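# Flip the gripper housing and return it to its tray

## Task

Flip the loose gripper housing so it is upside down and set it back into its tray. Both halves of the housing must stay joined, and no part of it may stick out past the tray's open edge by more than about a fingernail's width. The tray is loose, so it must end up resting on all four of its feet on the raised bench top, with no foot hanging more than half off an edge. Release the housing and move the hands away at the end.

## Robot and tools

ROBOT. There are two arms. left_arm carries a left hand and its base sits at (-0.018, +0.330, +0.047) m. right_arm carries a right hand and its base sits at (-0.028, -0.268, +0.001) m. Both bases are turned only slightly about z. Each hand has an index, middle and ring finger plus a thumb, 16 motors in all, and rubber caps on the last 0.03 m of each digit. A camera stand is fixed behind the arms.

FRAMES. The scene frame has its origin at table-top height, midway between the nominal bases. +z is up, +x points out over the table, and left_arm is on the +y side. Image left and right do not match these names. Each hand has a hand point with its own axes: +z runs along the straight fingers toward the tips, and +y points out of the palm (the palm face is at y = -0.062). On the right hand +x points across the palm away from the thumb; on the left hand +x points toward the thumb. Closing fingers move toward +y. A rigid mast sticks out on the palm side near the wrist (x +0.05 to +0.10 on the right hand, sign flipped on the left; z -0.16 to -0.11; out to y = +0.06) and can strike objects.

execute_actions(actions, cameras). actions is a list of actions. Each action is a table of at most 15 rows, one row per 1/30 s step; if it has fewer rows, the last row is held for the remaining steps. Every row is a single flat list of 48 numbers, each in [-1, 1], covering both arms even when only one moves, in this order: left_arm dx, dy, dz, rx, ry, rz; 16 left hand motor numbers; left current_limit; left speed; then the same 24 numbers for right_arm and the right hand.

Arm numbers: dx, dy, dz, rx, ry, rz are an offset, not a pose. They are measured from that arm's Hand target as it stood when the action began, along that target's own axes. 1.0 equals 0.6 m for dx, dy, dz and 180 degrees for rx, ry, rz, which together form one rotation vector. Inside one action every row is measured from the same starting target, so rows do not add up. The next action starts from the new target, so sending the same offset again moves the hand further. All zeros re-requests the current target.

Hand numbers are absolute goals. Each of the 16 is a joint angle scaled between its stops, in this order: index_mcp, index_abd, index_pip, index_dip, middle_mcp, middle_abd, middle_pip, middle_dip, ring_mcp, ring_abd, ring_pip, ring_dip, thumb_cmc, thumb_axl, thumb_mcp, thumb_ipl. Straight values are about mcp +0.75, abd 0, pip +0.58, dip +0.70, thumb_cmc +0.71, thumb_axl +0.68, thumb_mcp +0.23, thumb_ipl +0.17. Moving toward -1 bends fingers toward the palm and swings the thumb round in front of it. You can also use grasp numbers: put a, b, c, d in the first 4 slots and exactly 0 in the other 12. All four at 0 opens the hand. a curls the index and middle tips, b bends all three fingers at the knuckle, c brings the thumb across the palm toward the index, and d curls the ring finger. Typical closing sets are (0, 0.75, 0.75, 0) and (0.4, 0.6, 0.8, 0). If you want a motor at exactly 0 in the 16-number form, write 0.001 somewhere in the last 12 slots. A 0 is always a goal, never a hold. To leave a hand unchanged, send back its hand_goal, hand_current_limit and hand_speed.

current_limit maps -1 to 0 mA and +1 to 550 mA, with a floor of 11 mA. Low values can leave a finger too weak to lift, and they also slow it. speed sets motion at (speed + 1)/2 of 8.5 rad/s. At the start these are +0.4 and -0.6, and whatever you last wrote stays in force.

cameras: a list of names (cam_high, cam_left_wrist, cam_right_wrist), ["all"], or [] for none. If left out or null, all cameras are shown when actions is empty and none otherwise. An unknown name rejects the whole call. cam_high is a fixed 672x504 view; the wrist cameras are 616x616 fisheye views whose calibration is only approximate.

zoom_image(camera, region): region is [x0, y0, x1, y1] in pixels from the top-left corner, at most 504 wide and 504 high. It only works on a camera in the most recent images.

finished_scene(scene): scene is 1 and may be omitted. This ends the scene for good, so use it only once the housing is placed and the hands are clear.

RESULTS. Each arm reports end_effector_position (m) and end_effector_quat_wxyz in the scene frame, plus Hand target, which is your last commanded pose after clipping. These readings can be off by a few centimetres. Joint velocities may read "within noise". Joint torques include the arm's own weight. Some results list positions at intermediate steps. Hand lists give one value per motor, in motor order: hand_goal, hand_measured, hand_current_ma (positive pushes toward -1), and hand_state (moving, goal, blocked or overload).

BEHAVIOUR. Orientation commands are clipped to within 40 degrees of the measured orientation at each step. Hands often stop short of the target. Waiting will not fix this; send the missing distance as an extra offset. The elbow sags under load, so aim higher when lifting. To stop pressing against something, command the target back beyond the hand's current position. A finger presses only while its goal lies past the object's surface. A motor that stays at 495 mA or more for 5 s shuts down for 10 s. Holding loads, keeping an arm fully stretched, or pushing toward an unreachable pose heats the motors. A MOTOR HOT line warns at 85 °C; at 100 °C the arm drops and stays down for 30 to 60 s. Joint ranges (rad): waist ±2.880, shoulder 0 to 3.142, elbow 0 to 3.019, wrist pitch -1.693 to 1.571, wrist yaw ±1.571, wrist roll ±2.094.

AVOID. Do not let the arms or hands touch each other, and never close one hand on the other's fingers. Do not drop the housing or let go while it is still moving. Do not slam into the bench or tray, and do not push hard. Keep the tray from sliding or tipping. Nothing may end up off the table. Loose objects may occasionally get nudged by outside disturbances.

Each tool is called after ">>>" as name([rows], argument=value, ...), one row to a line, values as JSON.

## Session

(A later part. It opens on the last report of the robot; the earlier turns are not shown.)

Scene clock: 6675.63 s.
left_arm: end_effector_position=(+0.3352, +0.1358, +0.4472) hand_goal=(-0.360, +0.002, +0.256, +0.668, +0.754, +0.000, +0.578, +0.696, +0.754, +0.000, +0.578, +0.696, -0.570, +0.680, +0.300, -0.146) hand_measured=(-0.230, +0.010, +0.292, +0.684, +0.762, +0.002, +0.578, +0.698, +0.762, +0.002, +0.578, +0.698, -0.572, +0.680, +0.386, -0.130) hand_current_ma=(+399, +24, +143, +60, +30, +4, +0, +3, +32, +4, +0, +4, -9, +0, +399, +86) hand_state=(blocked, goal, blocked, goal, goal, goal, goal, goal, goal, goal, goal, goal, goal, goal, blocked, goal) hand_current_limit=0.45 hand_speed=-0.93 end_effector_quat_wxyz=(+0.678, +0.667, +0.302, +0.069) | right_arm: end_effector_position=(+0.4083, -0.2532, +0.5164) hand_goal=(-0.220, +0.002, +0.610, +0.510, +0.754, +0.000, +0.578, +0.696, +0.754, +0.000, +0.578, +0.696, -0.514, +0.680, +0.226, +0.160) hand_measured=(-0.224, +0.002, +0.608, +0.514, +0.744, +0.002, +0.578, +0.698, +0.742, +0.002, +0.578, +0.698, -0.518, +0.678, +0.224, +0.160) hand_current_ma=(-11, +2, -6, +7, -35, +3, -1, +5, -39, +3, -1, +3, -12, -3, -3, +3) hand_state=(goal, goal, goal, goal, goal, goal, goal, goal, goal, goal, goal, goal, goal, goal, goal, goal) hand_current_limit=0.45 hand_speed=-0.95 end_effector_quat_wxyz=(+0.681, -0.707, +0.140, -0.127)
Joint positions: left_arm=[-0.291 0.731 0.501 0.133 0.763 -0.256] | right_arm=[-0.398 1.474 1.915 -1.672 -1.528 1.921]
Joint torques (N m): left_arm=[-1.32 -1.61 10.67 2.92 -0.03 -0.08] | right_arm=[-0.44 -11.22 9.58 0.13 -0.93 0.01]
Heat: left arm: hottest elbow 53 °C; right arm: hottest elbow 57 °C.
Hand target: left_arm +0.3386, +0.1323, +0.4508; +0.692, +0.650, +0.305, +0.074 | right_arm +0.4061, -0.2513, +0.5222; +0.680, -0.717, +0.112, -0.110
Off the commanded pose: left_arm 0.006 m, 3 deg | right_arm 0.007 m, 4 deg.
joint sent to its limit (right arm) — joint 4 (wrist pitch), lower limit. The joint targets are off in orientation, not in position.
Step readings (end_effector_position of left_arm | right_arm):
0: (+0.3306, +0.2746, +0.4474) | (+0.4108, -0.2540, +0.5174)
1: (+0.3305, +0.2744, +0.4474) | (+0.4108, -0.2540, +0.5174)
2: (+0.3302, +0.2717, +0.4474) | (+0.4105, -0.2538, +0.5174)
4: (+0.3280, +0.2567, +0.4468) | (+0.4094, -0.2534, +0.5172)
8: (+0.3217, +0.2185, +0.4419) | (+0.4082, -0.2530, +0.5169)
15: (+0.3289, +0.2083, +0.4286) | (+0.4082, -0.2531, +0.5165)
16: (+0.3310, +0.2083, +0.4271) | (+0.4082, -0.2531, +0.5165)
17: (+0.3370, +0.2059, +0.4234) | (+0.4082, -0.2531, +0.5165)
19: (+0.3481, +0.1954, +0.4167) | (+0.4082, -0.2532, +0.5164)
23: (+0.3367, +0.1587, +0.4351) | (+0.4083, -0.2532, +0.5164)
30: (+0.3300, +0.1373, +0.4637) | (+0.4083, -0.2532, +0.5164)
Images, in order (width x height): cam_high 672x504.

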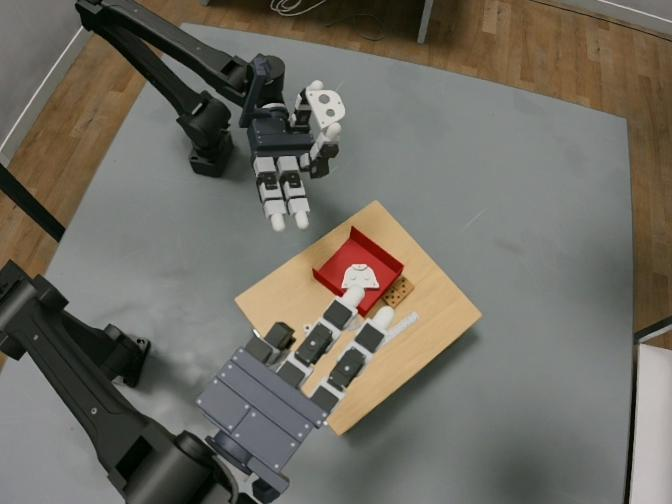

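>>> execute_actions([
  [[-0.0314,-0.007,0.1171,-0.0451,0.1314,-0.0043,-0.36,0.001,0.255,0.667,0.754,0,0.577,0.696,0.754,0,0.577,0.696,-0.571,0.68,0.30,-0.146,0.45,-0.93,0,0,0,0,0,0,-0.22,0.001,0.61,0.51,0.754,0,0.577,0.696,0.754,0,0.577,0.696,-0.514,0.68,0.225,0.16,0.45,-0.95]],
  [[-0.0161,-0.0382,0.0796,-0.0415,0.1209,-0.004,-0.36,0.001,0.255,0.667,0.754,0,0.577,0.696,0.754,0,0.577,0.696,-0.571,0.68,0.30,-0.146,0.45,-0.93,0,0,0,0,0,0,-0.22,0.001,0.61,0.51,0.754,0,0.577,0.696,0.754,0,0.577,0.696,-0.514,0.68,0.225,0.16,0.45,-0.95]],
], cameras=["all"])

>>> zoom_image(camera="cam_high", region=[230, 110, 420, 320])

>>> zoom_image(camera="cam_left_wrist", region=[60, 170, 360, 430])

Scene clock: 6683.67 s.
left_arm: end_effector_position=(+0.3801, +0.0258, +0.4056) hand_goal=(-0.360, +0.002, +0.256, +0.668, +0.754, +0.000, +0.578, +0.696, +0.754, +0.000, +0.578, +0.696, -0.570, +0.680, +0.300, -0.146) hand_measured=(-0.230, +0.010, +0.292, +0.684, +0.764, +0.002, +0.578, +0.698, +0.764, +0.002, +0.578, +0.698, -0.574, +0.680, +0.386, -0.130) hand_current_ma=(+399, +25, +143, +61, +37, +4, +2, +3, +41, +4, +2, +4, -12, +0, +399, +86) hand_state=(blocked, goal, blocked, goal, goal, goal, goal, goal, goal, goal, goal, goal, goal, goal, blocked, goal) hand_current_limit=0.45 hand_speed=-0.93 end_effector_quat_wxyz=(+0.579, +0.498, +0.539, +0.355) | right_arm: end_effector_position=(+0.4083, -0.2532, +0.5164) hand_goal=(-0.220, +0.002, +0.610, +0.510, +0.754, +0.000, +0.578, +0.696, +0.754, +0.000, +0.578, +0.696, -0.514, +0.680, +0.226, +0.160) hand_measured=(-0.224, +0.002, +0.608, +0.514, +0.744, +0.002, +0.578, +0.698, +0.742, +0.002, +0.578, +0.698, -0.518, +0.678, +0.224, +0.160) hand_current_ma=(-11, +2, -6, +7, -35, +3, -1, +5, -39, +3, -1, +3, -12, -3, -3, +3) hand_state=(goal, goal, goal, goal, goal, goal, goal, goal, goal, goal, goal, goal, goal, goal, goal, goal) hand_current_limit=0.45 hand_speed=-0.95 end_effector_quat_wxyz=(+0.681, -0.707, +0.140, -0.127)
Joint positions: left_arm=[-0.981 1.299 0.721 0.47 -0.77 -0.35] | right_arm=[-0.398 1.474 1.915 -1.672 -1.528 1.921]
Joint torques (N m): left_arm=[-0.79 -9.29 12.51 2.8 -0.29 -0.06] | right_arm=[-0.56 -11.22 9.61 0.1 -0.92 -0.02]
Heat: left arm: hottest elbow 56 °C; right arm: hottest elbow 56 °C.
Hand target: left_arm +0.3886, +0.0223, +0.4310; +0.602, +0.470, +0.543, +0.349 | right_arm +0.4061, -0.2513, +0.5222; +0.680, -0.717, +0.112, -0.110
Off the commanded pose: left_arm 0.027 m, 4 deg | right_arm 0.007 m, 4 deg.
joint sent to its limit (right arm) — joint 4 (wrist pitch), lower limit. The joint targets are off in orientation, not in position.
Step readings (end_effector_position of left_arm | right_arm):
0: (+0.3352, +0.1358, +0.4471) | (+0.4083, -0.2532, +0.5164)
1: (+0.3368, +0.1370, +0.4471) | (+0.4083, -0.2532, +0.5164)
2: (+0.3431, +0.1394, +0.4467) | (+0.4083, -0.2532, +0.5164)
4: (+0.3514, +0.1357, +0.4432) | (+0.4083, -0.2532, +0.5164)
8: (+0.3425, +0.0905, +0.4277) | (+0.4083, -0.2532, +0.5164)
15: (+0.3476, +0.0676, +0.4041) | (+0.4083, -0.2532, +0.5164)
16: (+0.3499, +0.0696, +0.4035) | (+0.4083, -0.2532, +0.5164)
17: (+0.3534, +0.0750, +0.4043) | (+0.4083, -0.2532, +0.5164)
19: (+0.3600, +0.0774, +0.4072) | (+0.4083, -0.2532, +0.5164)
23: (+0.3695, +0.0439, +0.4059) | (+0.4083, -0.2532, +0.5164)
30: (+0.3789, +0.0246, +0.3943) | (+0.4083, -0.2532, +0.5164)
camera_calibration:
cam_left_wrist: T_world_to_cam=[[-0.258731, -0.867772, -0.424299, 0.25535], [-0.724978, 0.464724, -0.508368, 0.417724], [0.63833, 0.176077, -0.749354, 0.179357], [0, 0, 0, 1]] pos_world=[0.254418, -0.00412144, 0.455105]
cam_right_wrist: T_world_to_cam=[[-0.756437, 0.218365, -0.616538, 0.707106], [-0.608555, -0.580441, 0.541063, -0.241273], [-0.239714, 0.784478, 0.571954, 0.122967], [0, 0, 0, 1]] pos_world=[0.417531, -0.390917, 0.49617]

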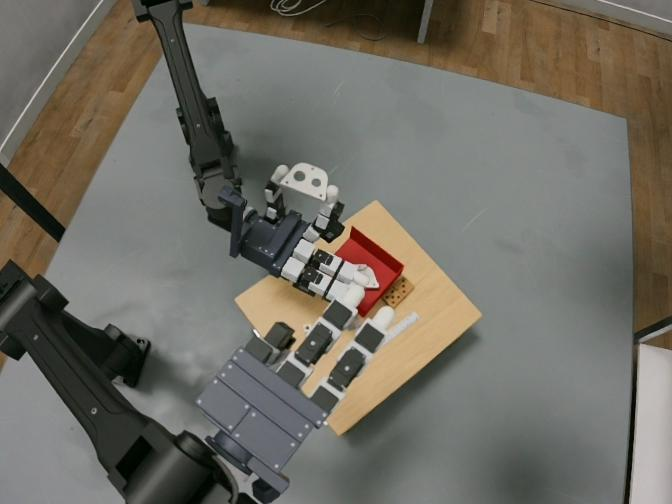

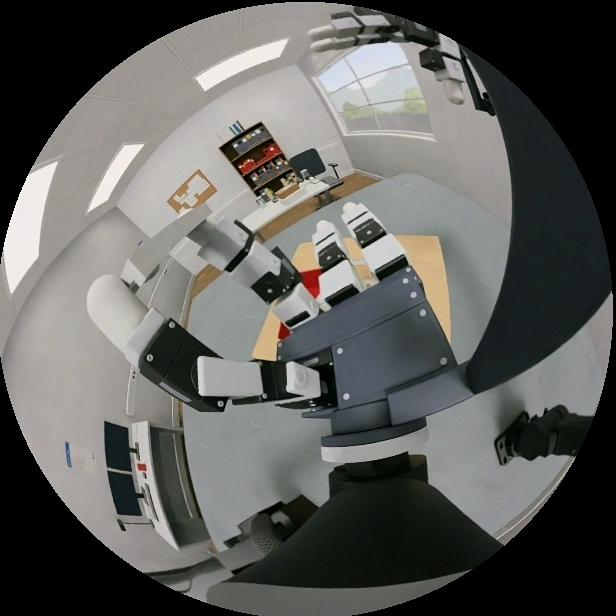

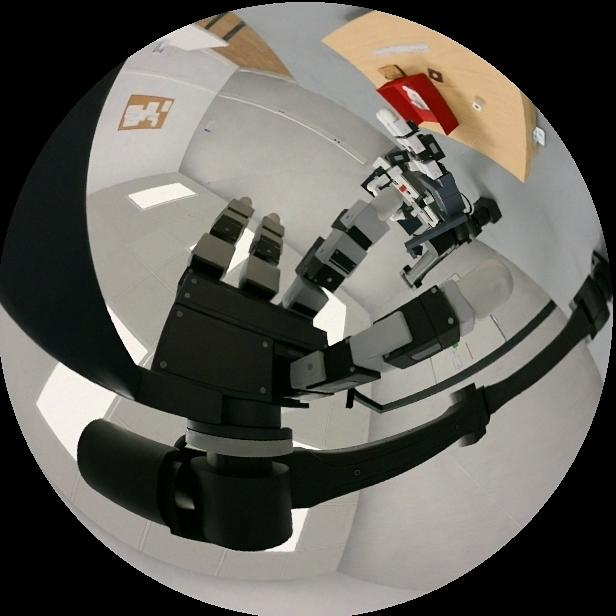

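Scaled by 2.400 from the camera's 672x504 image, which has a finer 960x720 frame.

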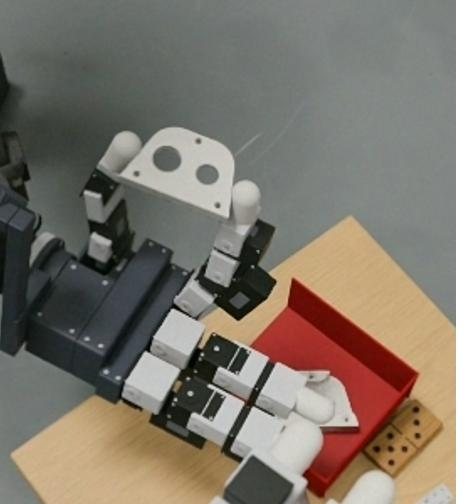

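Scaled by 1.680 from the camera's 616x616 image, which has a finer 880x880 frame.

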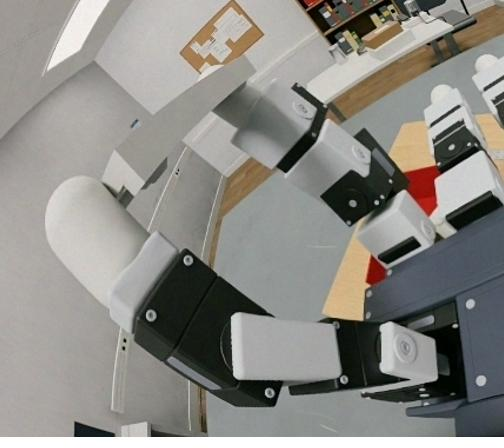

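>>> execute_actions([
  [[0.0158,-0.0993,0.0886,-0.0505,0.1472,-0.0048,-0.36,0.001,0.255,0.667,0.754,0,0.577,0.696,0.754,0,0.577,0.696,-0.571,0.68,0.30,-0.146,0.45,-0.93,0,0,0,0,0,0,-0.22,0.001,0.61,0.51,0.754,0,0.577,0.696,0.754,0,0.577,0.696,-0.514,0.68,0.225,0.16,0.45,-0.95]],
], cameras=["cam_high","cam_left_wrist"])

>>> zoom_image(camera="cam_high", region=[230, 130, 440, 340])

Scene clock: 6718.43 s.
left_arm: end_effector_position=(+0.4307, +0.0039, +0.3501) hand_goal=(-0.360, +0.002, +0.256, +0.668, +0.754, +0.000, +0.578, +0.696, +0.754, +0.000, +0.578, +0.696, -0.570, +0.680, +0.300, -0.146) hand_measured=(-0.230, +0.010, +0.292, +0.684, +0.760, +0.000, +0.580, +0.698, +0.768, +0.000, +0.580, +0.698, -0.574, +0.680, +0.386, -0.130) hand_current_ma=(+399, +25, +144, +61, +26, +2, +5, +3, +58, +2, +5, +4, -12, +0, +399, +87) hand_state=(blocked, goal, blocked, goal, goal, goal, goal, goal, goal, goal, goal, goal, goal, goal, blocked, goal) hand_current_limit=0.45 hand_speed=-0.93 end_effector_quat_wxyz=(+0.479, +0.354, +0.632, +0.496) | right_arm: end_effector_position=(+0.4083, -0.2532, +0.5164) hand_goal=(-0.220, +0.002, +0.610, +0.510, +0.754, +0.000, +0.578, +0.696, +0.754, +0.000, +0.578, +0.696, -0.514, +0.680, +0.226, +0.160) hand_measured=(-0.224, +0.002, +0.608, +0.514, +0.744, +0.002, +0.578, +0.698, +0.742, +0.002, +0.578, +0.698, -0.518, +0.678, +0.224, +0.160) hand_current_ma=(-11, +2, -6, +7, -35, +3, -1, +5, -39, +3, -1, +3, -12, -3, -3, +3) hand_state=(goal, goal, goal, goal, goal, goal, goal, goal, goal, goal, goal, goal, goal, goal, goal, goal) hand_current_limit=0.45 hand_speed=-0.95 end_effector_quat_wxyz=(+0.681, -0.707, +0.140, -0.127)
Joint positions: left_arm=[-0.973 1.722 1.018 0.546 -1.25 -0.408] | right_arm=[-0.398 1.474 1.915 -1.672 -1.528 1.921]
Joint torques (N m): left_arm=[-0.56 -17.2 11.04 2.11 -0.41 -0.1] | right_arm=[-0.44 -11.4 9.63 0.16 -0.91 0.03]
Heat: left arm: hottest elbow 62 °C; right arm: hottest elbow 56 °C.
Hand target: left_arm +0.4370, +0.0024, +0.3698; +0.499, +0.325, +0.641, +0.485 | right_arm +0.4061, -0.2513, +0.5222; +0.680, -0.717, +0.112, -0.110
Off the commanded pose: left_arm 0.021 m, 4 deg | right_arm 0.007 m, 4 deg.
joint sent to its limit (right arm) — joint 4 (wrist pitch), lower limit. The joint targets are off in orientation, not in position.
Step readings (end_effector_position of left_arm | right_arm):
0: (+0.3801, +0.0258, +0.4056) | (+0.4083, -0.2532, +0.5164)
1: (+0.3804, +0.0280, +0.4057) | (+0.4083, -0.2532, +0.5164)
2: (+0.3804, +0.0350, +0.4058) | (+0.4083, -0.2532, +0.5164)
4: (+0.3864, +0.0421, +0.4032) | (+0.4083, -0.2532, +0.5164)
8: (+0.4128, +0.0182, +0.3713) | (+0.4083, -0.2532, +0.5164)
15: (+0.4276, +0.0039, +0.3398) | (+0.4083, -0.2532, +0.5164)
camera_calibration:
cam_left_wrist: T_world_to_cam=[[0.187589, -0.877346, -0.441672, 0.0398112], [-0.847191, 0.083032, -0.52476, 0.496171], [0.497069, 0.47262, -0.727704, 0.161563], [0, 0, 0, 1]] pos_world=[0.332576, -0.0826275, 0.395524]
Images, in order (width x height): cam_high 672x504, cam_left_wrist 616x616.

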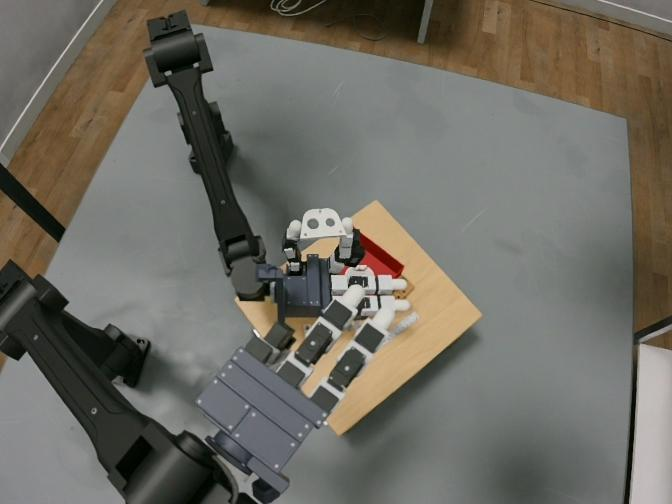

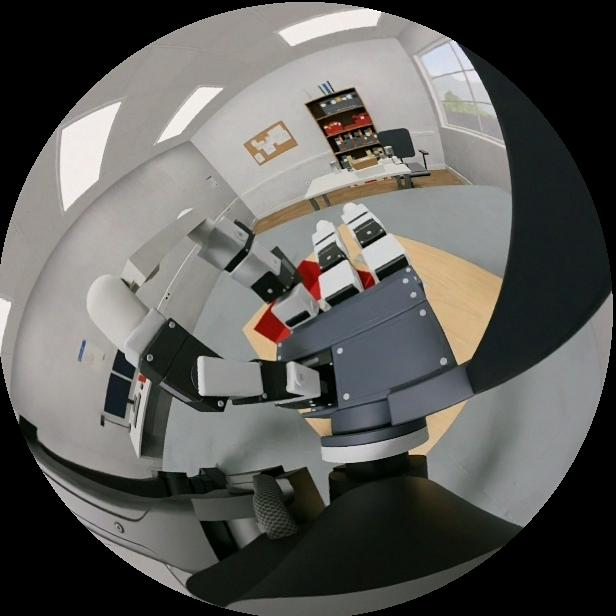

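Scaled by 2.400 from the camera's 672x504 image, which has a finer 960x720 frame.

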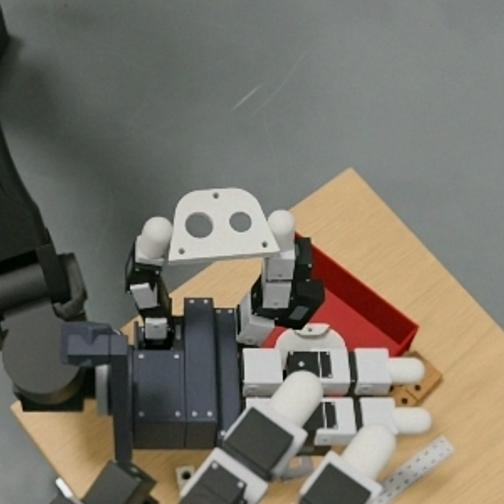

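>>> zoom_image(camera="cam_left_wrist", region=[80, 180, 280, 380])

Scaled by 2.520 from the camera's 616x616 image, which has a finer 880x880 frame.

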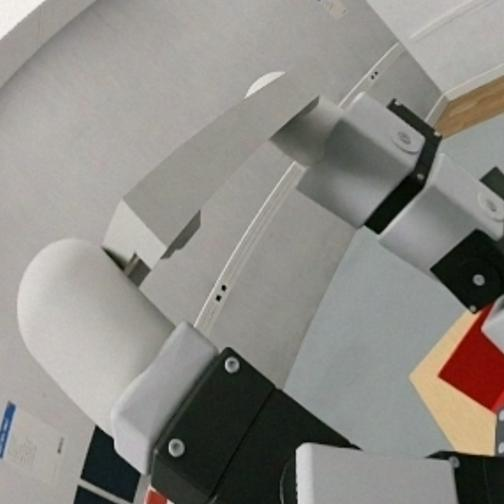

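>>> execute_actions([
  [[-0.0119,0.0347,-0.0012,0,0,-0.0167,-0.36,0.001,0.255,0.667,0.754,0,0.577,0.696,0.754,0,0.577,0.696,-0.571,0.68,0.30,-0.146,0.45,-0.93,0,0,0,0,0,0,-0.22,0.001,0.61,0.51,0.754,0,0.577,0.696,0.754,0,0.577,0.696,-0.514,0.68,0.225,0.16,0.45,-0.95]],
  [[0,0,0,0,0,0,-0.36,0.001,0.255,0.667,0.754,0,0.577,0.696,0.754,0,0.577,0.696,-0.571,0.68,0.30,-0.146,0.45,-0.93,-0.0413,-0.03,0.1525,0.0003,-0.0693,-0.0037,-0.22,0.001,0.61,0.51,0.754,0,0.577,0.696,0.754,0,0.577,0.696,-0.514,0.68,0.225,0.16,0.45,-0.95]],
])

Scene clock: 6772.03 s.
left_arm: end_effector_position=(+0.4321, +0.0037, +0.3678) hand_goal=(-0.360, +0.002, +0.256, +0.668, +0.754, +0.000, +0.578, +0.696, +0.754, +0.000, +0.578, +0.696, -0.570, +0.680, +0.300, -0.146) hand_measured=(-0.230, +0.010, +0.292, +0.684, +0.762, +0.000, +0.580, +0.698, +0.768, +0.000, +0.580, +0.698, -0.574, +0.680, +0.386, -0.130) hand_current_ma=(+399, +25, +144, +61, +27, +2, +5, +3, +58, +2, +5, +4, -12, +0, +399, +87) hand_state=(blocked, goal, blocked, goal, goal, goal, goal, goal, goal, goal, goal, goal, goal, goal, blocked, goal) hand_current_limit=0.45 hand_speed=-0.93 end_effector_quat_wxyz=(+0.494, +0.334, +0.642, +0.482) | right_arm: end_effector_position=(+0.4070, -0.1534, +0.5225) hand_goal=(-0.220, +0.002, +0.610, +0.510, +0.754, +0.000, +0.578, +0.696, +0.754, +0.000, +0.578, +0.696, -0.514, +0.680, +0.226, +0.160) hand_measured=(-0.224, +0.002, +0.608, +0.512, +0.744, +0.002, +0.578, +0.698, +0.742, +0.002, +0.578, +0.698, -0.518, +0.678, +0.226, +0.160) hand_current_ma=(-13, +2, -6, +7, -35, +3, -1, +5, -39, +3, -1, +3, -11, -3, -2, +3) hand_state=(goal, goal, goal, goal, goal, goal, goal, goal, goal, goal, goal, goal, goal, goal, goal, goal) hand_current_limit=0.45 hand_speed=-0.95 end_effector_quat_wxyz=(+0.691, -0.719, +0.057, -0.046)
Joint positions: left_arm=[-0.973 1.7 1.053 0.495 -1.252 -0.462] | right_arm=[-0.162 1.518 1.979 -1.673 -1.528 1.942]
Joint torques (N m): left_arm=[-0.62 -16.56 11.79 1.11 -0.35 -0.07] | right_arm=[-0.91 -10.34 12.51 0.2 -0.91 0.19]
Heat: left arm: hottest elbow 62 °C; right arm: hottest elbow 55 °C.
Hand target: left_arm +0.4370, +0.0024, +0.3920; +0.512, +0.308, +0.649, +0.471 | right_arm +0.4112, -0.1557, +0.5354; +0.687, -0.725, +0.034, -0.035
Off the commanded pose: left_arm 0.025 m, 4 deg | right_arm 0.014 m, 3 deg.
joint sent to its limit (right arm) — joint 4 (wrist pitch), lower limit. The joint targets are off in orientation, not in position.
Step readings (end_effector_position of left_arm | right_arm):
0: (+0.4306, +0.0039, +0.3501) | (+0.4083, -0.2532, +0.5164)
1: (+0.4306, +0.0040, +0.3501) | (+0.4083, -0.2532, +0.5164)
2: (+0.4307, +0.0040, +0.3504) | (+0.4083, -0.2532, +0.5164)
4: (+0.4310, +0.0038, +0.3515) | (+0.4083, -0.2532, +0.5164)
8: (+0.4322, +0.0027, +0.3582) | (+0.4083, -0.2532, +0.5164)
15: (+0.4320, +0.0035, +0.3687) | (+0.4083, -0.2532, +0.5164)
16: (+0.4321, +0.0035, +0.3690) | (+0.4083, -0.2527, +0.5164)
17: (+0.4321, +0.0034, +0.3689) | (+0.4081, -0.2492, +0.5164)
19: (+0.4321, +0.0035, +0.3686) | (+0.4071, -0.2322, +0.5164)
23: (+0.4321, +0.0036, +0.3682) | (+0.3998, -0.1744, +0.5178)
30: (+0.4321, +0.0037, +0.3679) | (+0.4025, -0.1504, +0.5251)

>>> execute_actions([
  [[0,0,0,0,0,0,-0.36,0.001,0.255,0.667,0.754,0,0.577,0.696,0.754,0,0.577,0.696,-0.571,0.68,0.30,-0.146,0.45,-0.93,-0.026,-0.045,0.165,0.0003,-0.0693,-0.0037,-0.22,0.001,0.61,0.51,0.754,0,0.577,0.696,0.754,0,0.577,0.696,-0.514,0.68,0.225,0.16,0.45,-0.95]],
], cameras=["cam_right_wrist"])

Scene clock: 6787.33 s.
left_arm: end_effector_position=(+0.4321, +0.0038, +0.3678) hand_goal=(-0.360, +0.002, +0.256, +0.668, +0.754, +0.000, +0.578, +0.696, +0.754, +0.000, +0.578, +0.696, -0.570, +0.680, +0.300, -0.146) hand_measured=(-0.230, +0.010, +0.292, +0.684, +0.762, +0.000, +0.580, +0.698, +0.768, +0.000, +0.580, +0.698, -0.574, +0.680, +0.386, -0.130) hand_current_ma=(+399, +25, +144, +61, +27, +2, +5, +3, +58, +2, +5, +4, -12, +0, +399, +87) hand_state=(blocked, goal, blocked, goal, goal, goal, goal, goal, goal, goal, goal, goal, goal, goal, blocked, goal) hand_current_limit=0.45 hand_speed=-0.93 end_effector_quat_wxyz=(+0.494, +0.334, +0.642, +0.482) | right_arm: end_effector_position=(+0.4017, -0.0538, +0.5460) hand_goal=(-0.220, +0.002, +0.610, +0.510, +0.754, +0.000, +0.578, +0.696, +0.754, +0.000, +0.578, +0.696, -0.514, +0.680, +0.226, +0.160) hand_measured=(-0.226, +0.002, +0.608, +0.512, +0.744, +0.002, +0.578, +0.698, +0.742, +0.002, +0.578, +0.698, -0.518, +0.678, +0.226, +0.160) hand_current_ma=(-15, +2, -6, +7, -35, +3, -1, +5, -39, +3, -1, +3, -11, -3, -2, +3) hand_state=(goal, goal, goal, goal, goal, goal, goal, goal, goal, goal, goal, goal, goal, goal, goal, goal) hand_current_limit=0.45 hand_speed=-0.95 end_effector_quat_wxyz=(+0.693, -0.720, -0.026, +0.032)
Joint positions: left_arm=[-0.973 1.7 1.053 0.495 -1.252 -0.462] | right_arm=[0.068 1.627 2.173 -1.673 -1.529 2.024]
Joint torques (N m): left_arm=[-0.38 -16.73 11.82 1.28 -0.38 -0.04] | right_arm=[-0.97 -11.93 12.12 0.32 -0.91 0.22]
Heat: left arm: hottest elbow 60 °C; right arm: hottest elbow 59 °C.
Hand target: left_arm +0.4370, +0.0024, +0.3920; +0.512, +0.308, +0.649, +0.471 | right_arm +0.4053, -0.0544, +0.5571; +0.687, -0.724, -0.045, +0.040
Off the commanded pose: left_arm 0.025 m, 4 deg | right_arm 0.012 m, 3 deg.
joint sent to its limit (right arm) — joint 4 (wrist pitch), lower limit. The joint targets are off in orientation, not in position.
Step readings (end_effector_position of left_arm | right_arm):
0: (+0.4321, +0.0037, +0.3678) | (+0.4070, -0.1534, +0.5225)
1: (+0.4321, +0.0037, +0.3678) | (+0.4068, -0.1530, +0.5229)
2: (+0.4321, +0.0037, +0.3678) | (+0.4067, -0.1502, +0.5238)
4: (+0.4321, +0.0037, +0.3678) | (+0.4057, -0.1338, +0.5284)
8: (+0.4321, +0.0038, +0.3678) | (+0.3948, -0.0794, +0.5376)
15: (+0.4321, +0.0038, +0.3678) | (+0.3954, -0.0493, +0.5462)
camera_calibration:
cam_right_wrist: T_world_to_cam=[[-0.773123, -0.140375, -0.618527, 0.665343], [-0.286662, -0.792578, 0.538186, -0.284746], [-0.565779, 0.593392, 0.572521, 0.0683145], [0, 0, 0, 1]] pos_world=[0.471418, -0.172823, 0.525667]
Images, in order (width x height): cam_right_wrist 616x616.

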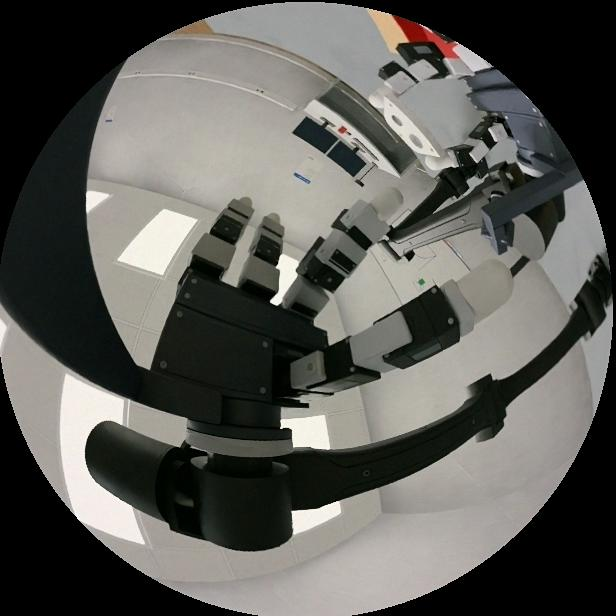

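>>> execute_actions([
  [[0,0,0,0,0,0,-0.36,0.001,0.255,0.667,0.754,0,0.577,0.696,0.754,0,0.577,0.696,-0.571,0.68,0.30,-0.146,0.45,-0.93,0.011,-0.008,0.1655,0.008,-0.0693,-0.0037,-0.22,0.001,0.61,0.51,0.754,0,0.577,0.696,0.754,0,0.577,0.696,-0.514,0.68,0.225,0.16,0.45,-0.95]],
], cameras=["cam_right_wrist","cam_high","cam_left_wrist"])

>>> zoom_image(camera="cam_right_wrist", region=[340, 40, 616, 316])

Scene clock: 6796.23 s.
left_arm: end_effector_position=(+0.4321, +0.0038, +0.3678) hand_goal=(-0.360, +0.002, +0.256, +0.668, +0.754, +0.000, +0.578, +0.696, +0.754, +0.000, +0.578, +0.696, -0.570, +0.680, +0.300, -0.146) hand_measured=(-0.230, +0.010, +0.292, +0.684, +0.762, +0.000, +0.580, +0.698, +0.768, +0.000, +0.580, +0.698, -0.574, +0.680, +0.386, -0.130) hand_current_ma=(+399, +25, +144, +61, +27, +2, +5, +3, +58, +2, +5, +4, -12, +0, +399, +87) hand_state=(blocked, goal, blocked, goal, goal, goal, goal, goal, goal, goal, goal, goal, goal, goal, blocked, goal) hand_current_limit=0.45 hand_speed=-0.93 end_effector_quat_wxyz=(+0.494, +0.334, +0.642, +0.482) | right_arm: end_effector_position=(+0.3973, +0.0438, +0.5432) hand_goal=(-0.220, +0.002, +0.610, +0.510, +0.754, +0.000, +0.578, +0.696, +0.754, +0.000, +0.578, +0.696, -0.514, +0.680, +0.226, +0.160) hand_measured=(-0.226, +0.002, +0.608, +0.512, +0.744, +0.002, +0.578, +0.698, +0.742, +0.002, +0.578, +0.698, -0.518, +0.678, +0.226, +0.160) hand_current_ma=(-15, +2, -6, +7, -35, +3, -1, +5, -39, +3, -1, +3, -11, -3, -2, +3) hand_state=(goal, goal, goal, goal, goal, goal, goal, goal, goal, goal, goal, goal, goal, goal, goal, goal) hand_current_limit=0.45 hand_speed=-0.95 end_effector_quat_wxyz=(+0.694, -0.705, -0.095, +0.111)
Joint positions: left_arm=[-0.973 1.7 1.053 0.495 -1.252 -0.462] | right_arm=[0.268 1.777 2.349 -1.653 -1.556 2.086]
Joint torques (N m): left_arm=[-0.38 -17.32 11.71 1.29 -0.36 -0.09] | right_arm=[-0.56 -14.39 11.84 0.99 -0.96 0.2]
Heat: left arm: hottest elbow 59 °C; right arm: hottest elbow 59 °C.
Hand target: left_arm +0.4370, +0.0024, +0.3920; +0.512, +0.308, +0.649, +0.471 | right_arm +0.3999, +0.0451, +0.5567; +0.687, -0.707, -0.124, +0.114
Off the commanded pose: left_arm 0.025 m, 4 deg | right_arm 0.014 m, 3 deg.
joint sent to its limit (right arm) — joint 5 (wrist yaw), lower limit. The joint targets are off in orientation, not in position.
Step readings (end_effector_position of left_arm | right_arm):
0: (+0.4321, +0.0038, +0.3678) | (+0.4016, -0.0538, +0.5461)
1: (+0.4321, +0.0038, +0.3678) | (+0.4015, -0.0532, +0.5462)
2: (+0.4321, +0.0038, +0.3678) | (+0.4011, -0.0505, +0.5468)
4: (+0.4321, +0.0038, +0.3678) | (+0.3983, -0.0349, +0.5497)
8: (+0.4321, +0.0038, +0.3678) | (+0.3848, +0.0166, +0.5479)
15: (+0.4321, +0.0038, +0.3678) | (+0.3896, +0.0519, +0.5377)
camera_calibration:
cam_left_wrist: T_world_to_cam=[[0.200326, -0.899645, -0.387953, 0.0220711], [-0.837118, 0.0485571, -0.544863, 0.50986], [0.509021, 0.433913, -0.743382, 0.174484], [0, 0, 0, 1]] pos_world=[0.333575, -0.0806119, 0.416074]
cam_right_wrist: T_world_to_cam=[[-0.740633, -0.287204, -0.607435, 0.661468], [-0.102618, -0.845086, 0.524689, -0.270628], [-0.664028, 0.450936, 0.596426, 0.0419368], [0, 0, 0, 1]] pos_world=[0.489981, -0.0576382, 0.518782]

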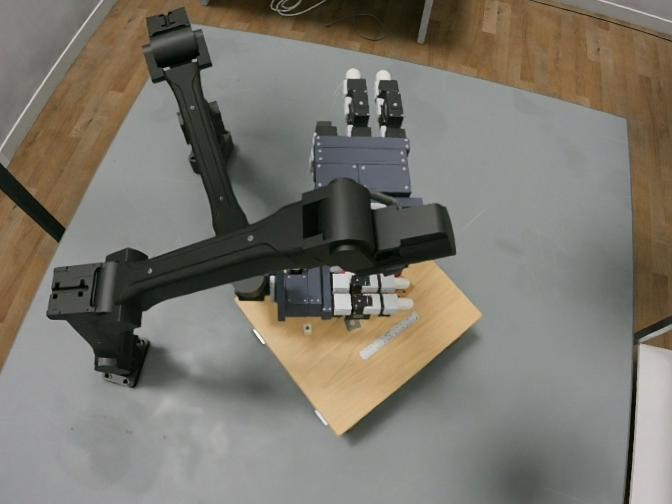

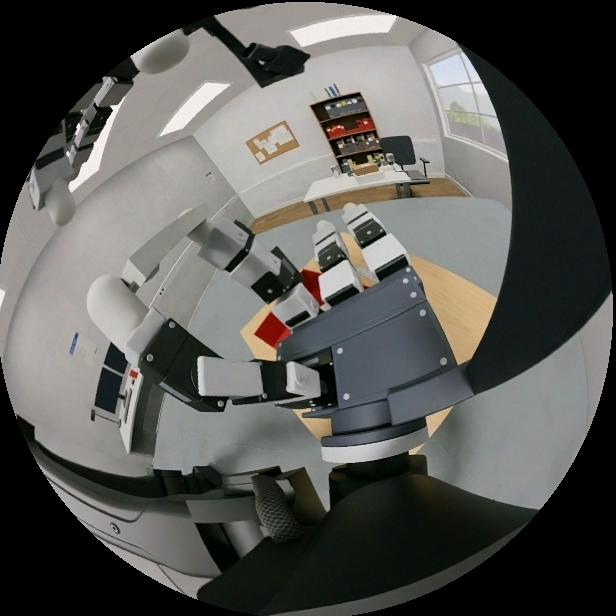

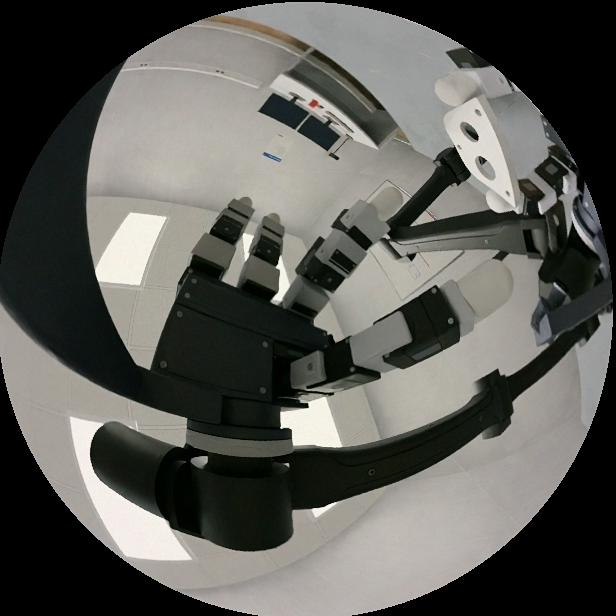

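Scaled by 1.826 from the camera's 616x616 image, which has a finer 880x880 frame.

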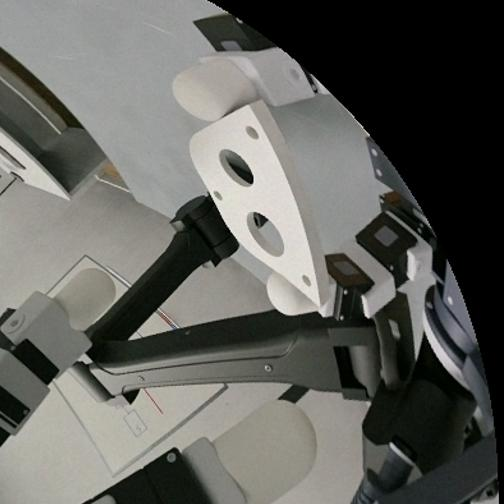

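>>> execute_actions([
  [[0,0,0,0,0,0,-0.36,0.001,0.255,0.667,0.754,0,0.577,0.696,0.754,0,0.577,0.696,-0.571,0.68,0.30,-0.146,0.45,-0.93,0.015,0.1015,0.023,0,0,0,-0.24,0.001,0.61,0.51,0.754,0,0.577,0.696,0.754,0,0.577,0.696,-0.514,0.68,0.225,0.16,0.45,-0.95]],
], cameras=["cam_right_wrist","cam_left_wrist"])

>>> zoom_image(camera="cam_right_wrist", region=[340, 100, 616, 376])

>>> zoom_image(camera="cam_left_wrist", region=[20, 60, 300, 340])

Scene clock: 6826.10 s.
left_arm: end_effector_position=(+0.4321, +0.0038, +0.3678) hand_goal=(-0.360, +0.002, +0.256, +0.668, +0.754, +0.000, +0.578, +0.696, +0.754, +0.000, +0.578, +0.696, -0.570, +0.680, +0.300, -0.146) hand_measured=(-0.230, +0.010, +0.292, +0.684, +0.762, +0.000, +0.580, +0.698, +0.768, +0.000, +0.580, +0.698, -0.574, +0.680, +0.386, -0.130) hand_current_ma=(+399, +25, +144, +61, +27, +2, +5, +3, +58, +2, +5, +4, -12, +0, +399, +87) hand_state=(blocked, goal, blocked, goal, goal, goal, goal, goal, goal, goal, goal, goal, goal, goal, blocked, goal) hand_current_limit=0.45 hand_speed=-0.93 end_effector_quat_wxyz=(+0.494, +0.334, +0.642, +0.482) | right_arm: end_effector_position=(+0.4048, +0.0584, +0.4927) hand_goal=(-0.240, +0.002, +0.610, +0.510, +0.754, +0.000, +0.578, +0.696, +0.754, +0.000, +0.578, +0.696, -0.514, +0.680, +0.226, +0.160) hand_measured=(-0.242, +0.002, +0.608, +0.512, +0.744, +0.002, +0.578, +0.698, +0.742, +0.002, +0.578, +0.698, -0.518, +0.678, +0.226, +0.160) hand_current_ma=(-5, +2, -6, +7, -35, +3, -1, +5, -39, +3, -1, +3, -11, -3, -2, +3) hand_state=(goal, goal, goal, goal, goal, goal, goal, goal, goal, goal, goal, goal, goal, goal, goal, goal) hand_current_limit=0.45 hand_speed=-0.95 end_effector_quat_wxyz=(+0.689, -0.707, -0.109, +0.113)
Joint positions: left_arm=[-0.973 1.7 1.053 0.495 -1.252 -0.462] | right_arm=[0.293 1.77 2.207 -1.642 -1.545 1.945]
Joint torques (N m): left_arm=[-0.97 -16.32 11.79 1.29 -0.37 -0.1] | right_arm=[-0.67 -15.27 9.21 0.43 -0.99 0.02]
Heat: left arm: hottest elbow 59 °C; right arm: hottest elbow 64 °C.
Hand target: left_arm +0.4370, +0.0024, +0.3920; +0.512, +0.308, +0.649, +0.471 | right_arm +0.4048, +0.0596, +0.4956; +0.687, -0.706, -0.124, +0.115
Off the commanded pose: left_arm 0.025 m, 4 deg | right_arm 0.003 m, 2 deg.
Step readings (end_effector_position of left_arm | right_arm):
0: (+0.4321, +0.0038, +0.3678) | (+0.3973, +0.0438, +0.5432)
1: (+0.4321, +0.0038, +0.3678) | (+0.3973, +0.0438, +0.5432)
2: (+0.4321, +0.0038, +0.3678) | (+0.3980, +0.0441, +0.5418)
4: (+0.4321, +0.0038, +0.3678) | (+0.3984, +0.0455, +0.5341)
8: (+0.4321, +0.0038, +0.3678) | (+0.3998, +0.0520, +0.5086)
15: (+0.4321, +0.0038, +0.3678) | (+0.4030, +0.0577, +0.4931)
camera_calibration:
cam_left_wrist: T_world_to_cam=[[0.200326, -0.899645, -0.387953, 0.0220711], [-0.837118, 0.0485571, -0.544863, 0.50986], [0.509021, 0.433913, -0.743382, 0.174484], [0, 0, 0, 1]] pos_world=[0.333575, -0.0806119, 0.416074]
cam_right_wrist: T_world_to_cam=[[-0.72237, -0.307524, -0.619363, 0.64014], [-0.0933751, -0.84409, 0.528009, -0.23648], [-0.685173, 0.439251, 0.58103, 0.0872192], [0, 0, 0, 1]] pos_world=[0.500097, -0.0410631, 0.470666]
Images, in order (width x height): cam_left_wrist 616x616, cam_right_wrist 616x616.

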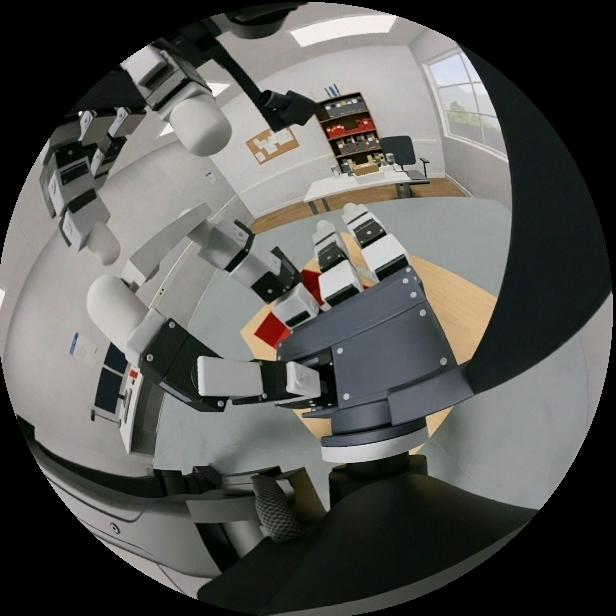

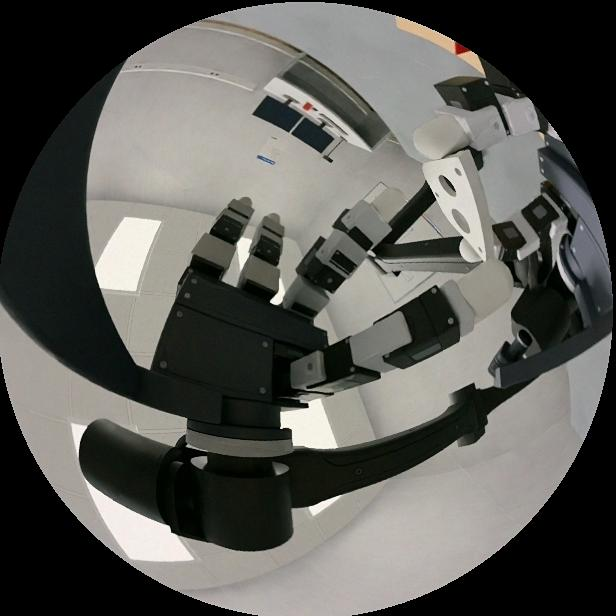

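Scaled by 1.826 from the camera's 616x616 image, which has a finer 880x880 frame.

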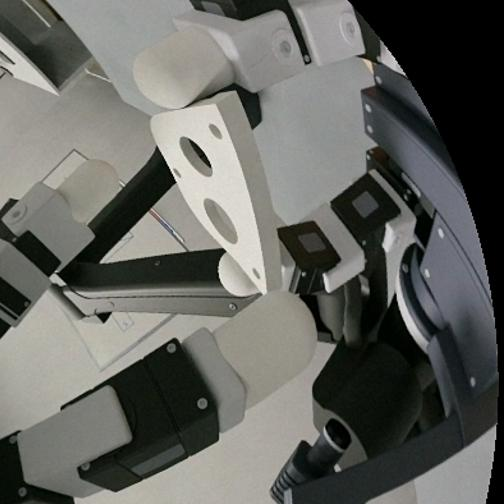

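Scaled by 1.800 from the camera's 616x616 image, which has a finer 880x880 frame.

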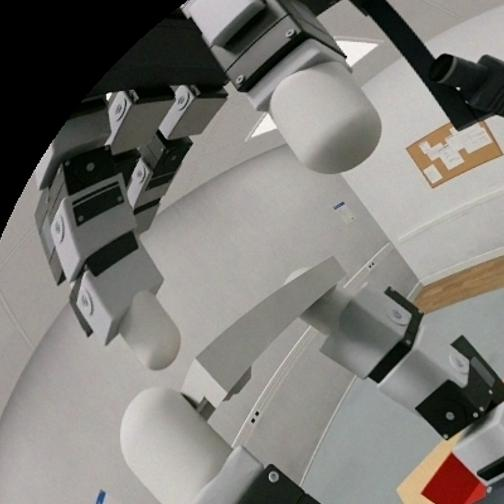

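>>> execute_actions([
  [[0,0,0,0,0,0,-0.36,0.001,0.255,0.667,0.754,0,0.577,0.696,0.754,0,0.577,0.696,-0.571,0.68,0.30,-0.146,0.45,-0.93,0,0.046,0.003,0,0,0,-0.24,0.001,0.61,0.51,0.754,0,0.577,0.696,0.754,0,0.577,0.696,-0.514,0.68,0.225,0.16,0.45,-0.95]],
], cameras=["cam_right_wrist","cam_left_wrist","cam_high"])

>>> zoom_image(camera="cam_right_wrist", region=[340, 100, 616, 376])

>>> zoom_image(camera="cam_left_wrist", region=[60, 100, 320, 360])

Scene clock: 6878.90 s.
left_arm: end_effector_position=(+0.4321, +0.0038, +0.3678) hand_goal=(-0.360, +0.002, +0.256, +0.668, +0.754, +0.000, +0.578, +0.696, +0.754, +0.000, +0.578, +0.696, -0.570, +0.680, +0.300, -0.146) hand_measured=(-0.230, +0.010, +0.292, +0.684, +0.762, +0.000, +0.580, +0.698, +0.768, +0.000, +0.580, +0.698, -0.574, +0.680, +0.386, -0.130) hand_current_ma=(+399, +25, +144, +61, +27, +2, +5, +3, +58, +2, +5, +4, -12, +0, +399, +87) hand_state=(blocked, goal, blocked, goal, goal, goal, goal, goal, goal, goal, goal, goal, goal, goal, blocked, goal) hand_current_limit=0.45 hand_speed=-0.93 end_effector_quat_wxyz=(+0.494, +0.334, +0.642, +0.482) | right_arm: end_effector_position=(+0.4082, +0.0592, +0.4630) hand_goal=(-0.240, +0.002, +0.610, +0.510, +0.754, +0.000, +0.578, +0.696, +0.754, +0.000, +0.578, +0.696, -0.514, +0.680, +0.226, +0.160) hand_measured=(-0.242, +0.002, +0.608, +0.512, +0.744, +0.002, +0.578, +0.698, +0.742, +0.002, +0.578, +0.698, -0.518, +0.678, +0.226, +0.160) hand_current_ma=(-5, +2, -6, +7, -35, +3, -1, +5, -39, +3, -1, +3, -11, -3, -2, +3) hand_state=(goal, goal, goal, goal, goal, goal, goal, goal, goal, goal, goal, goal, goal, goal, goal, goal) hand_current_limit=0.45 hand_speed=-0.95 end_effector_quat_wxyz=(+0.688, -0.708, -0.111, +0.112)
Joint positions: left_arm=[-0.973 1.7 1.053 0.495 -1.252 -0.462] | right_arm=[0.293 1.763 2.12 -1.646 -1.542 1.858]
Joint torques (N m): left_arm=[-1.26 -17.03 11.78 1.39 -0.38 -0.1] | right_arm=[-0.38 -15.79 9.22 0.09 -1.04 0.01]
Heat: left arm: hottest elbow 60 °C; right arm: hottest elbow 57 °C.
Hand target: left_arm +0.4370, +0.0024, +0.3920; +0.512, +0.308, +0.649, +0.471 | right_arm +0.4046, +0.0606, +0.4679; +0.687, -0.707, -0.123, +0.115
Off the commanded pose: left_arm 0.025 m, 4 deg | right_arm 0.006 m, 1 deg.
Step readings (end_effector_position of left_arm | right_arm):
0: (+0.4321, +0.0038, +0.3678) | (+0.4048, +0.0584, +0.4927)
1: (+0.4321, +0.0038, +0.3678) | (+0.4049, +0.0584, +0.4926)
2: (+0.4321, +0.0038, +0.3678) | (+0.4053, +0.0585, +0.4909)
4: (+0.4321, +0.0038, +0.3678) | (+0.4046, +0.0583, +0.4851)
8: (+0.4321, +0.0038, +0.3678) | (+0.4055, +0.0584, +0.4692)
15: (+0.4321, +0.0038, +0.3678) | (+0.4073, +0.0589, +0.4633)
camera_calibration:
cam_left_wrist: T_world_to_cam=[[0.200326, -0.899645, -0.387953, 0.0220711], [-0.837118, 0.0485571, -0.544863, 0.50986], [0.509021, 0.433913, -0.743382, 0.174484], [0, 0, 0, 1]] pos_world=[0.333575, -0.0806119, 0.416074]
cam_right_wrist: T_world_to_cam=[[-0.719079, -0.309689, -0.622107, 0.624532], [-0.0946823, -0.843202, 0.529193, -0.219838], [-0.688448, 0.439434, 0.577007, 0.109705], [0, 0, 0, 1]] pos_world=[0.503799, -0.0401651, 0.441562]

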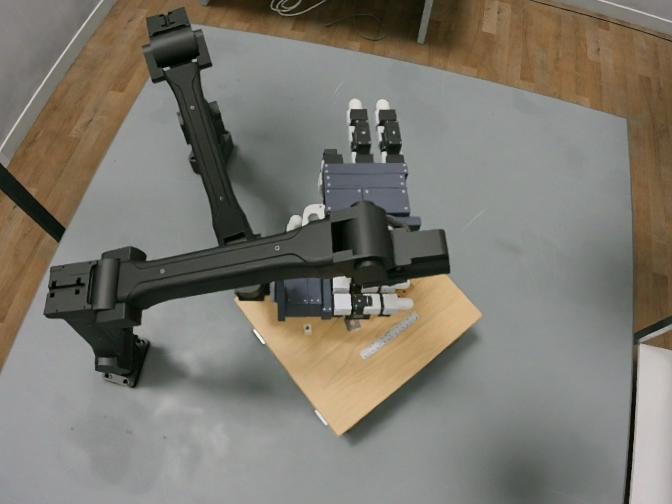

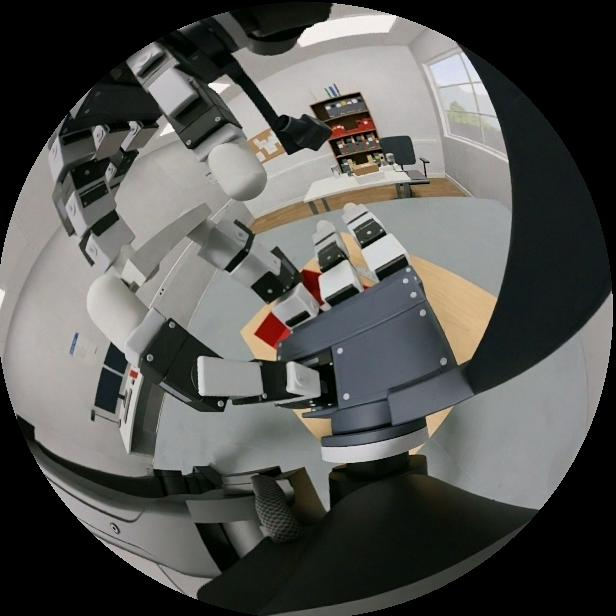

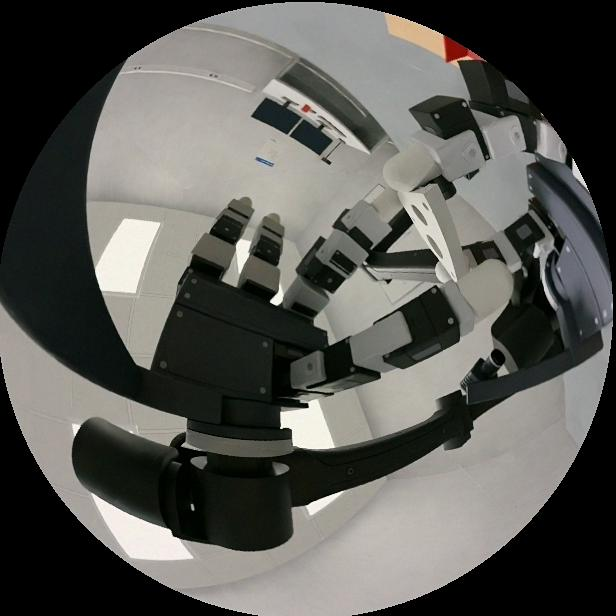

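Scaled by 1.826 from the camera's 616x616 image, which has a finer 880x880 frame.

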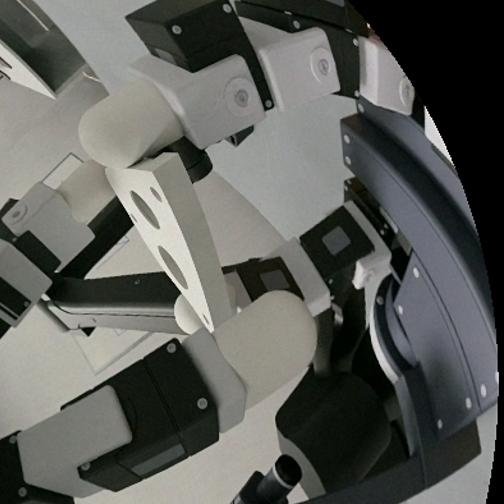

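Scaled by 1.938 from the camera's 616x616 image, which has a finer 880x880 frame.

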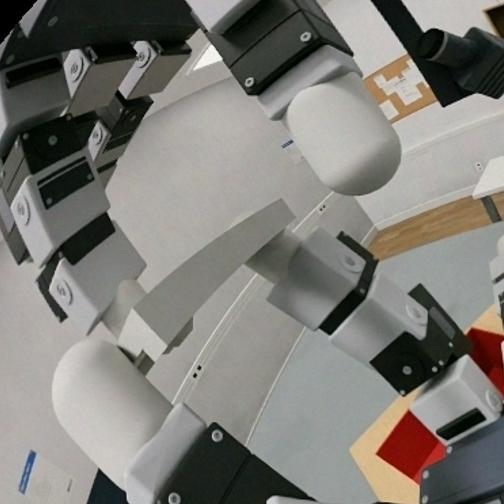

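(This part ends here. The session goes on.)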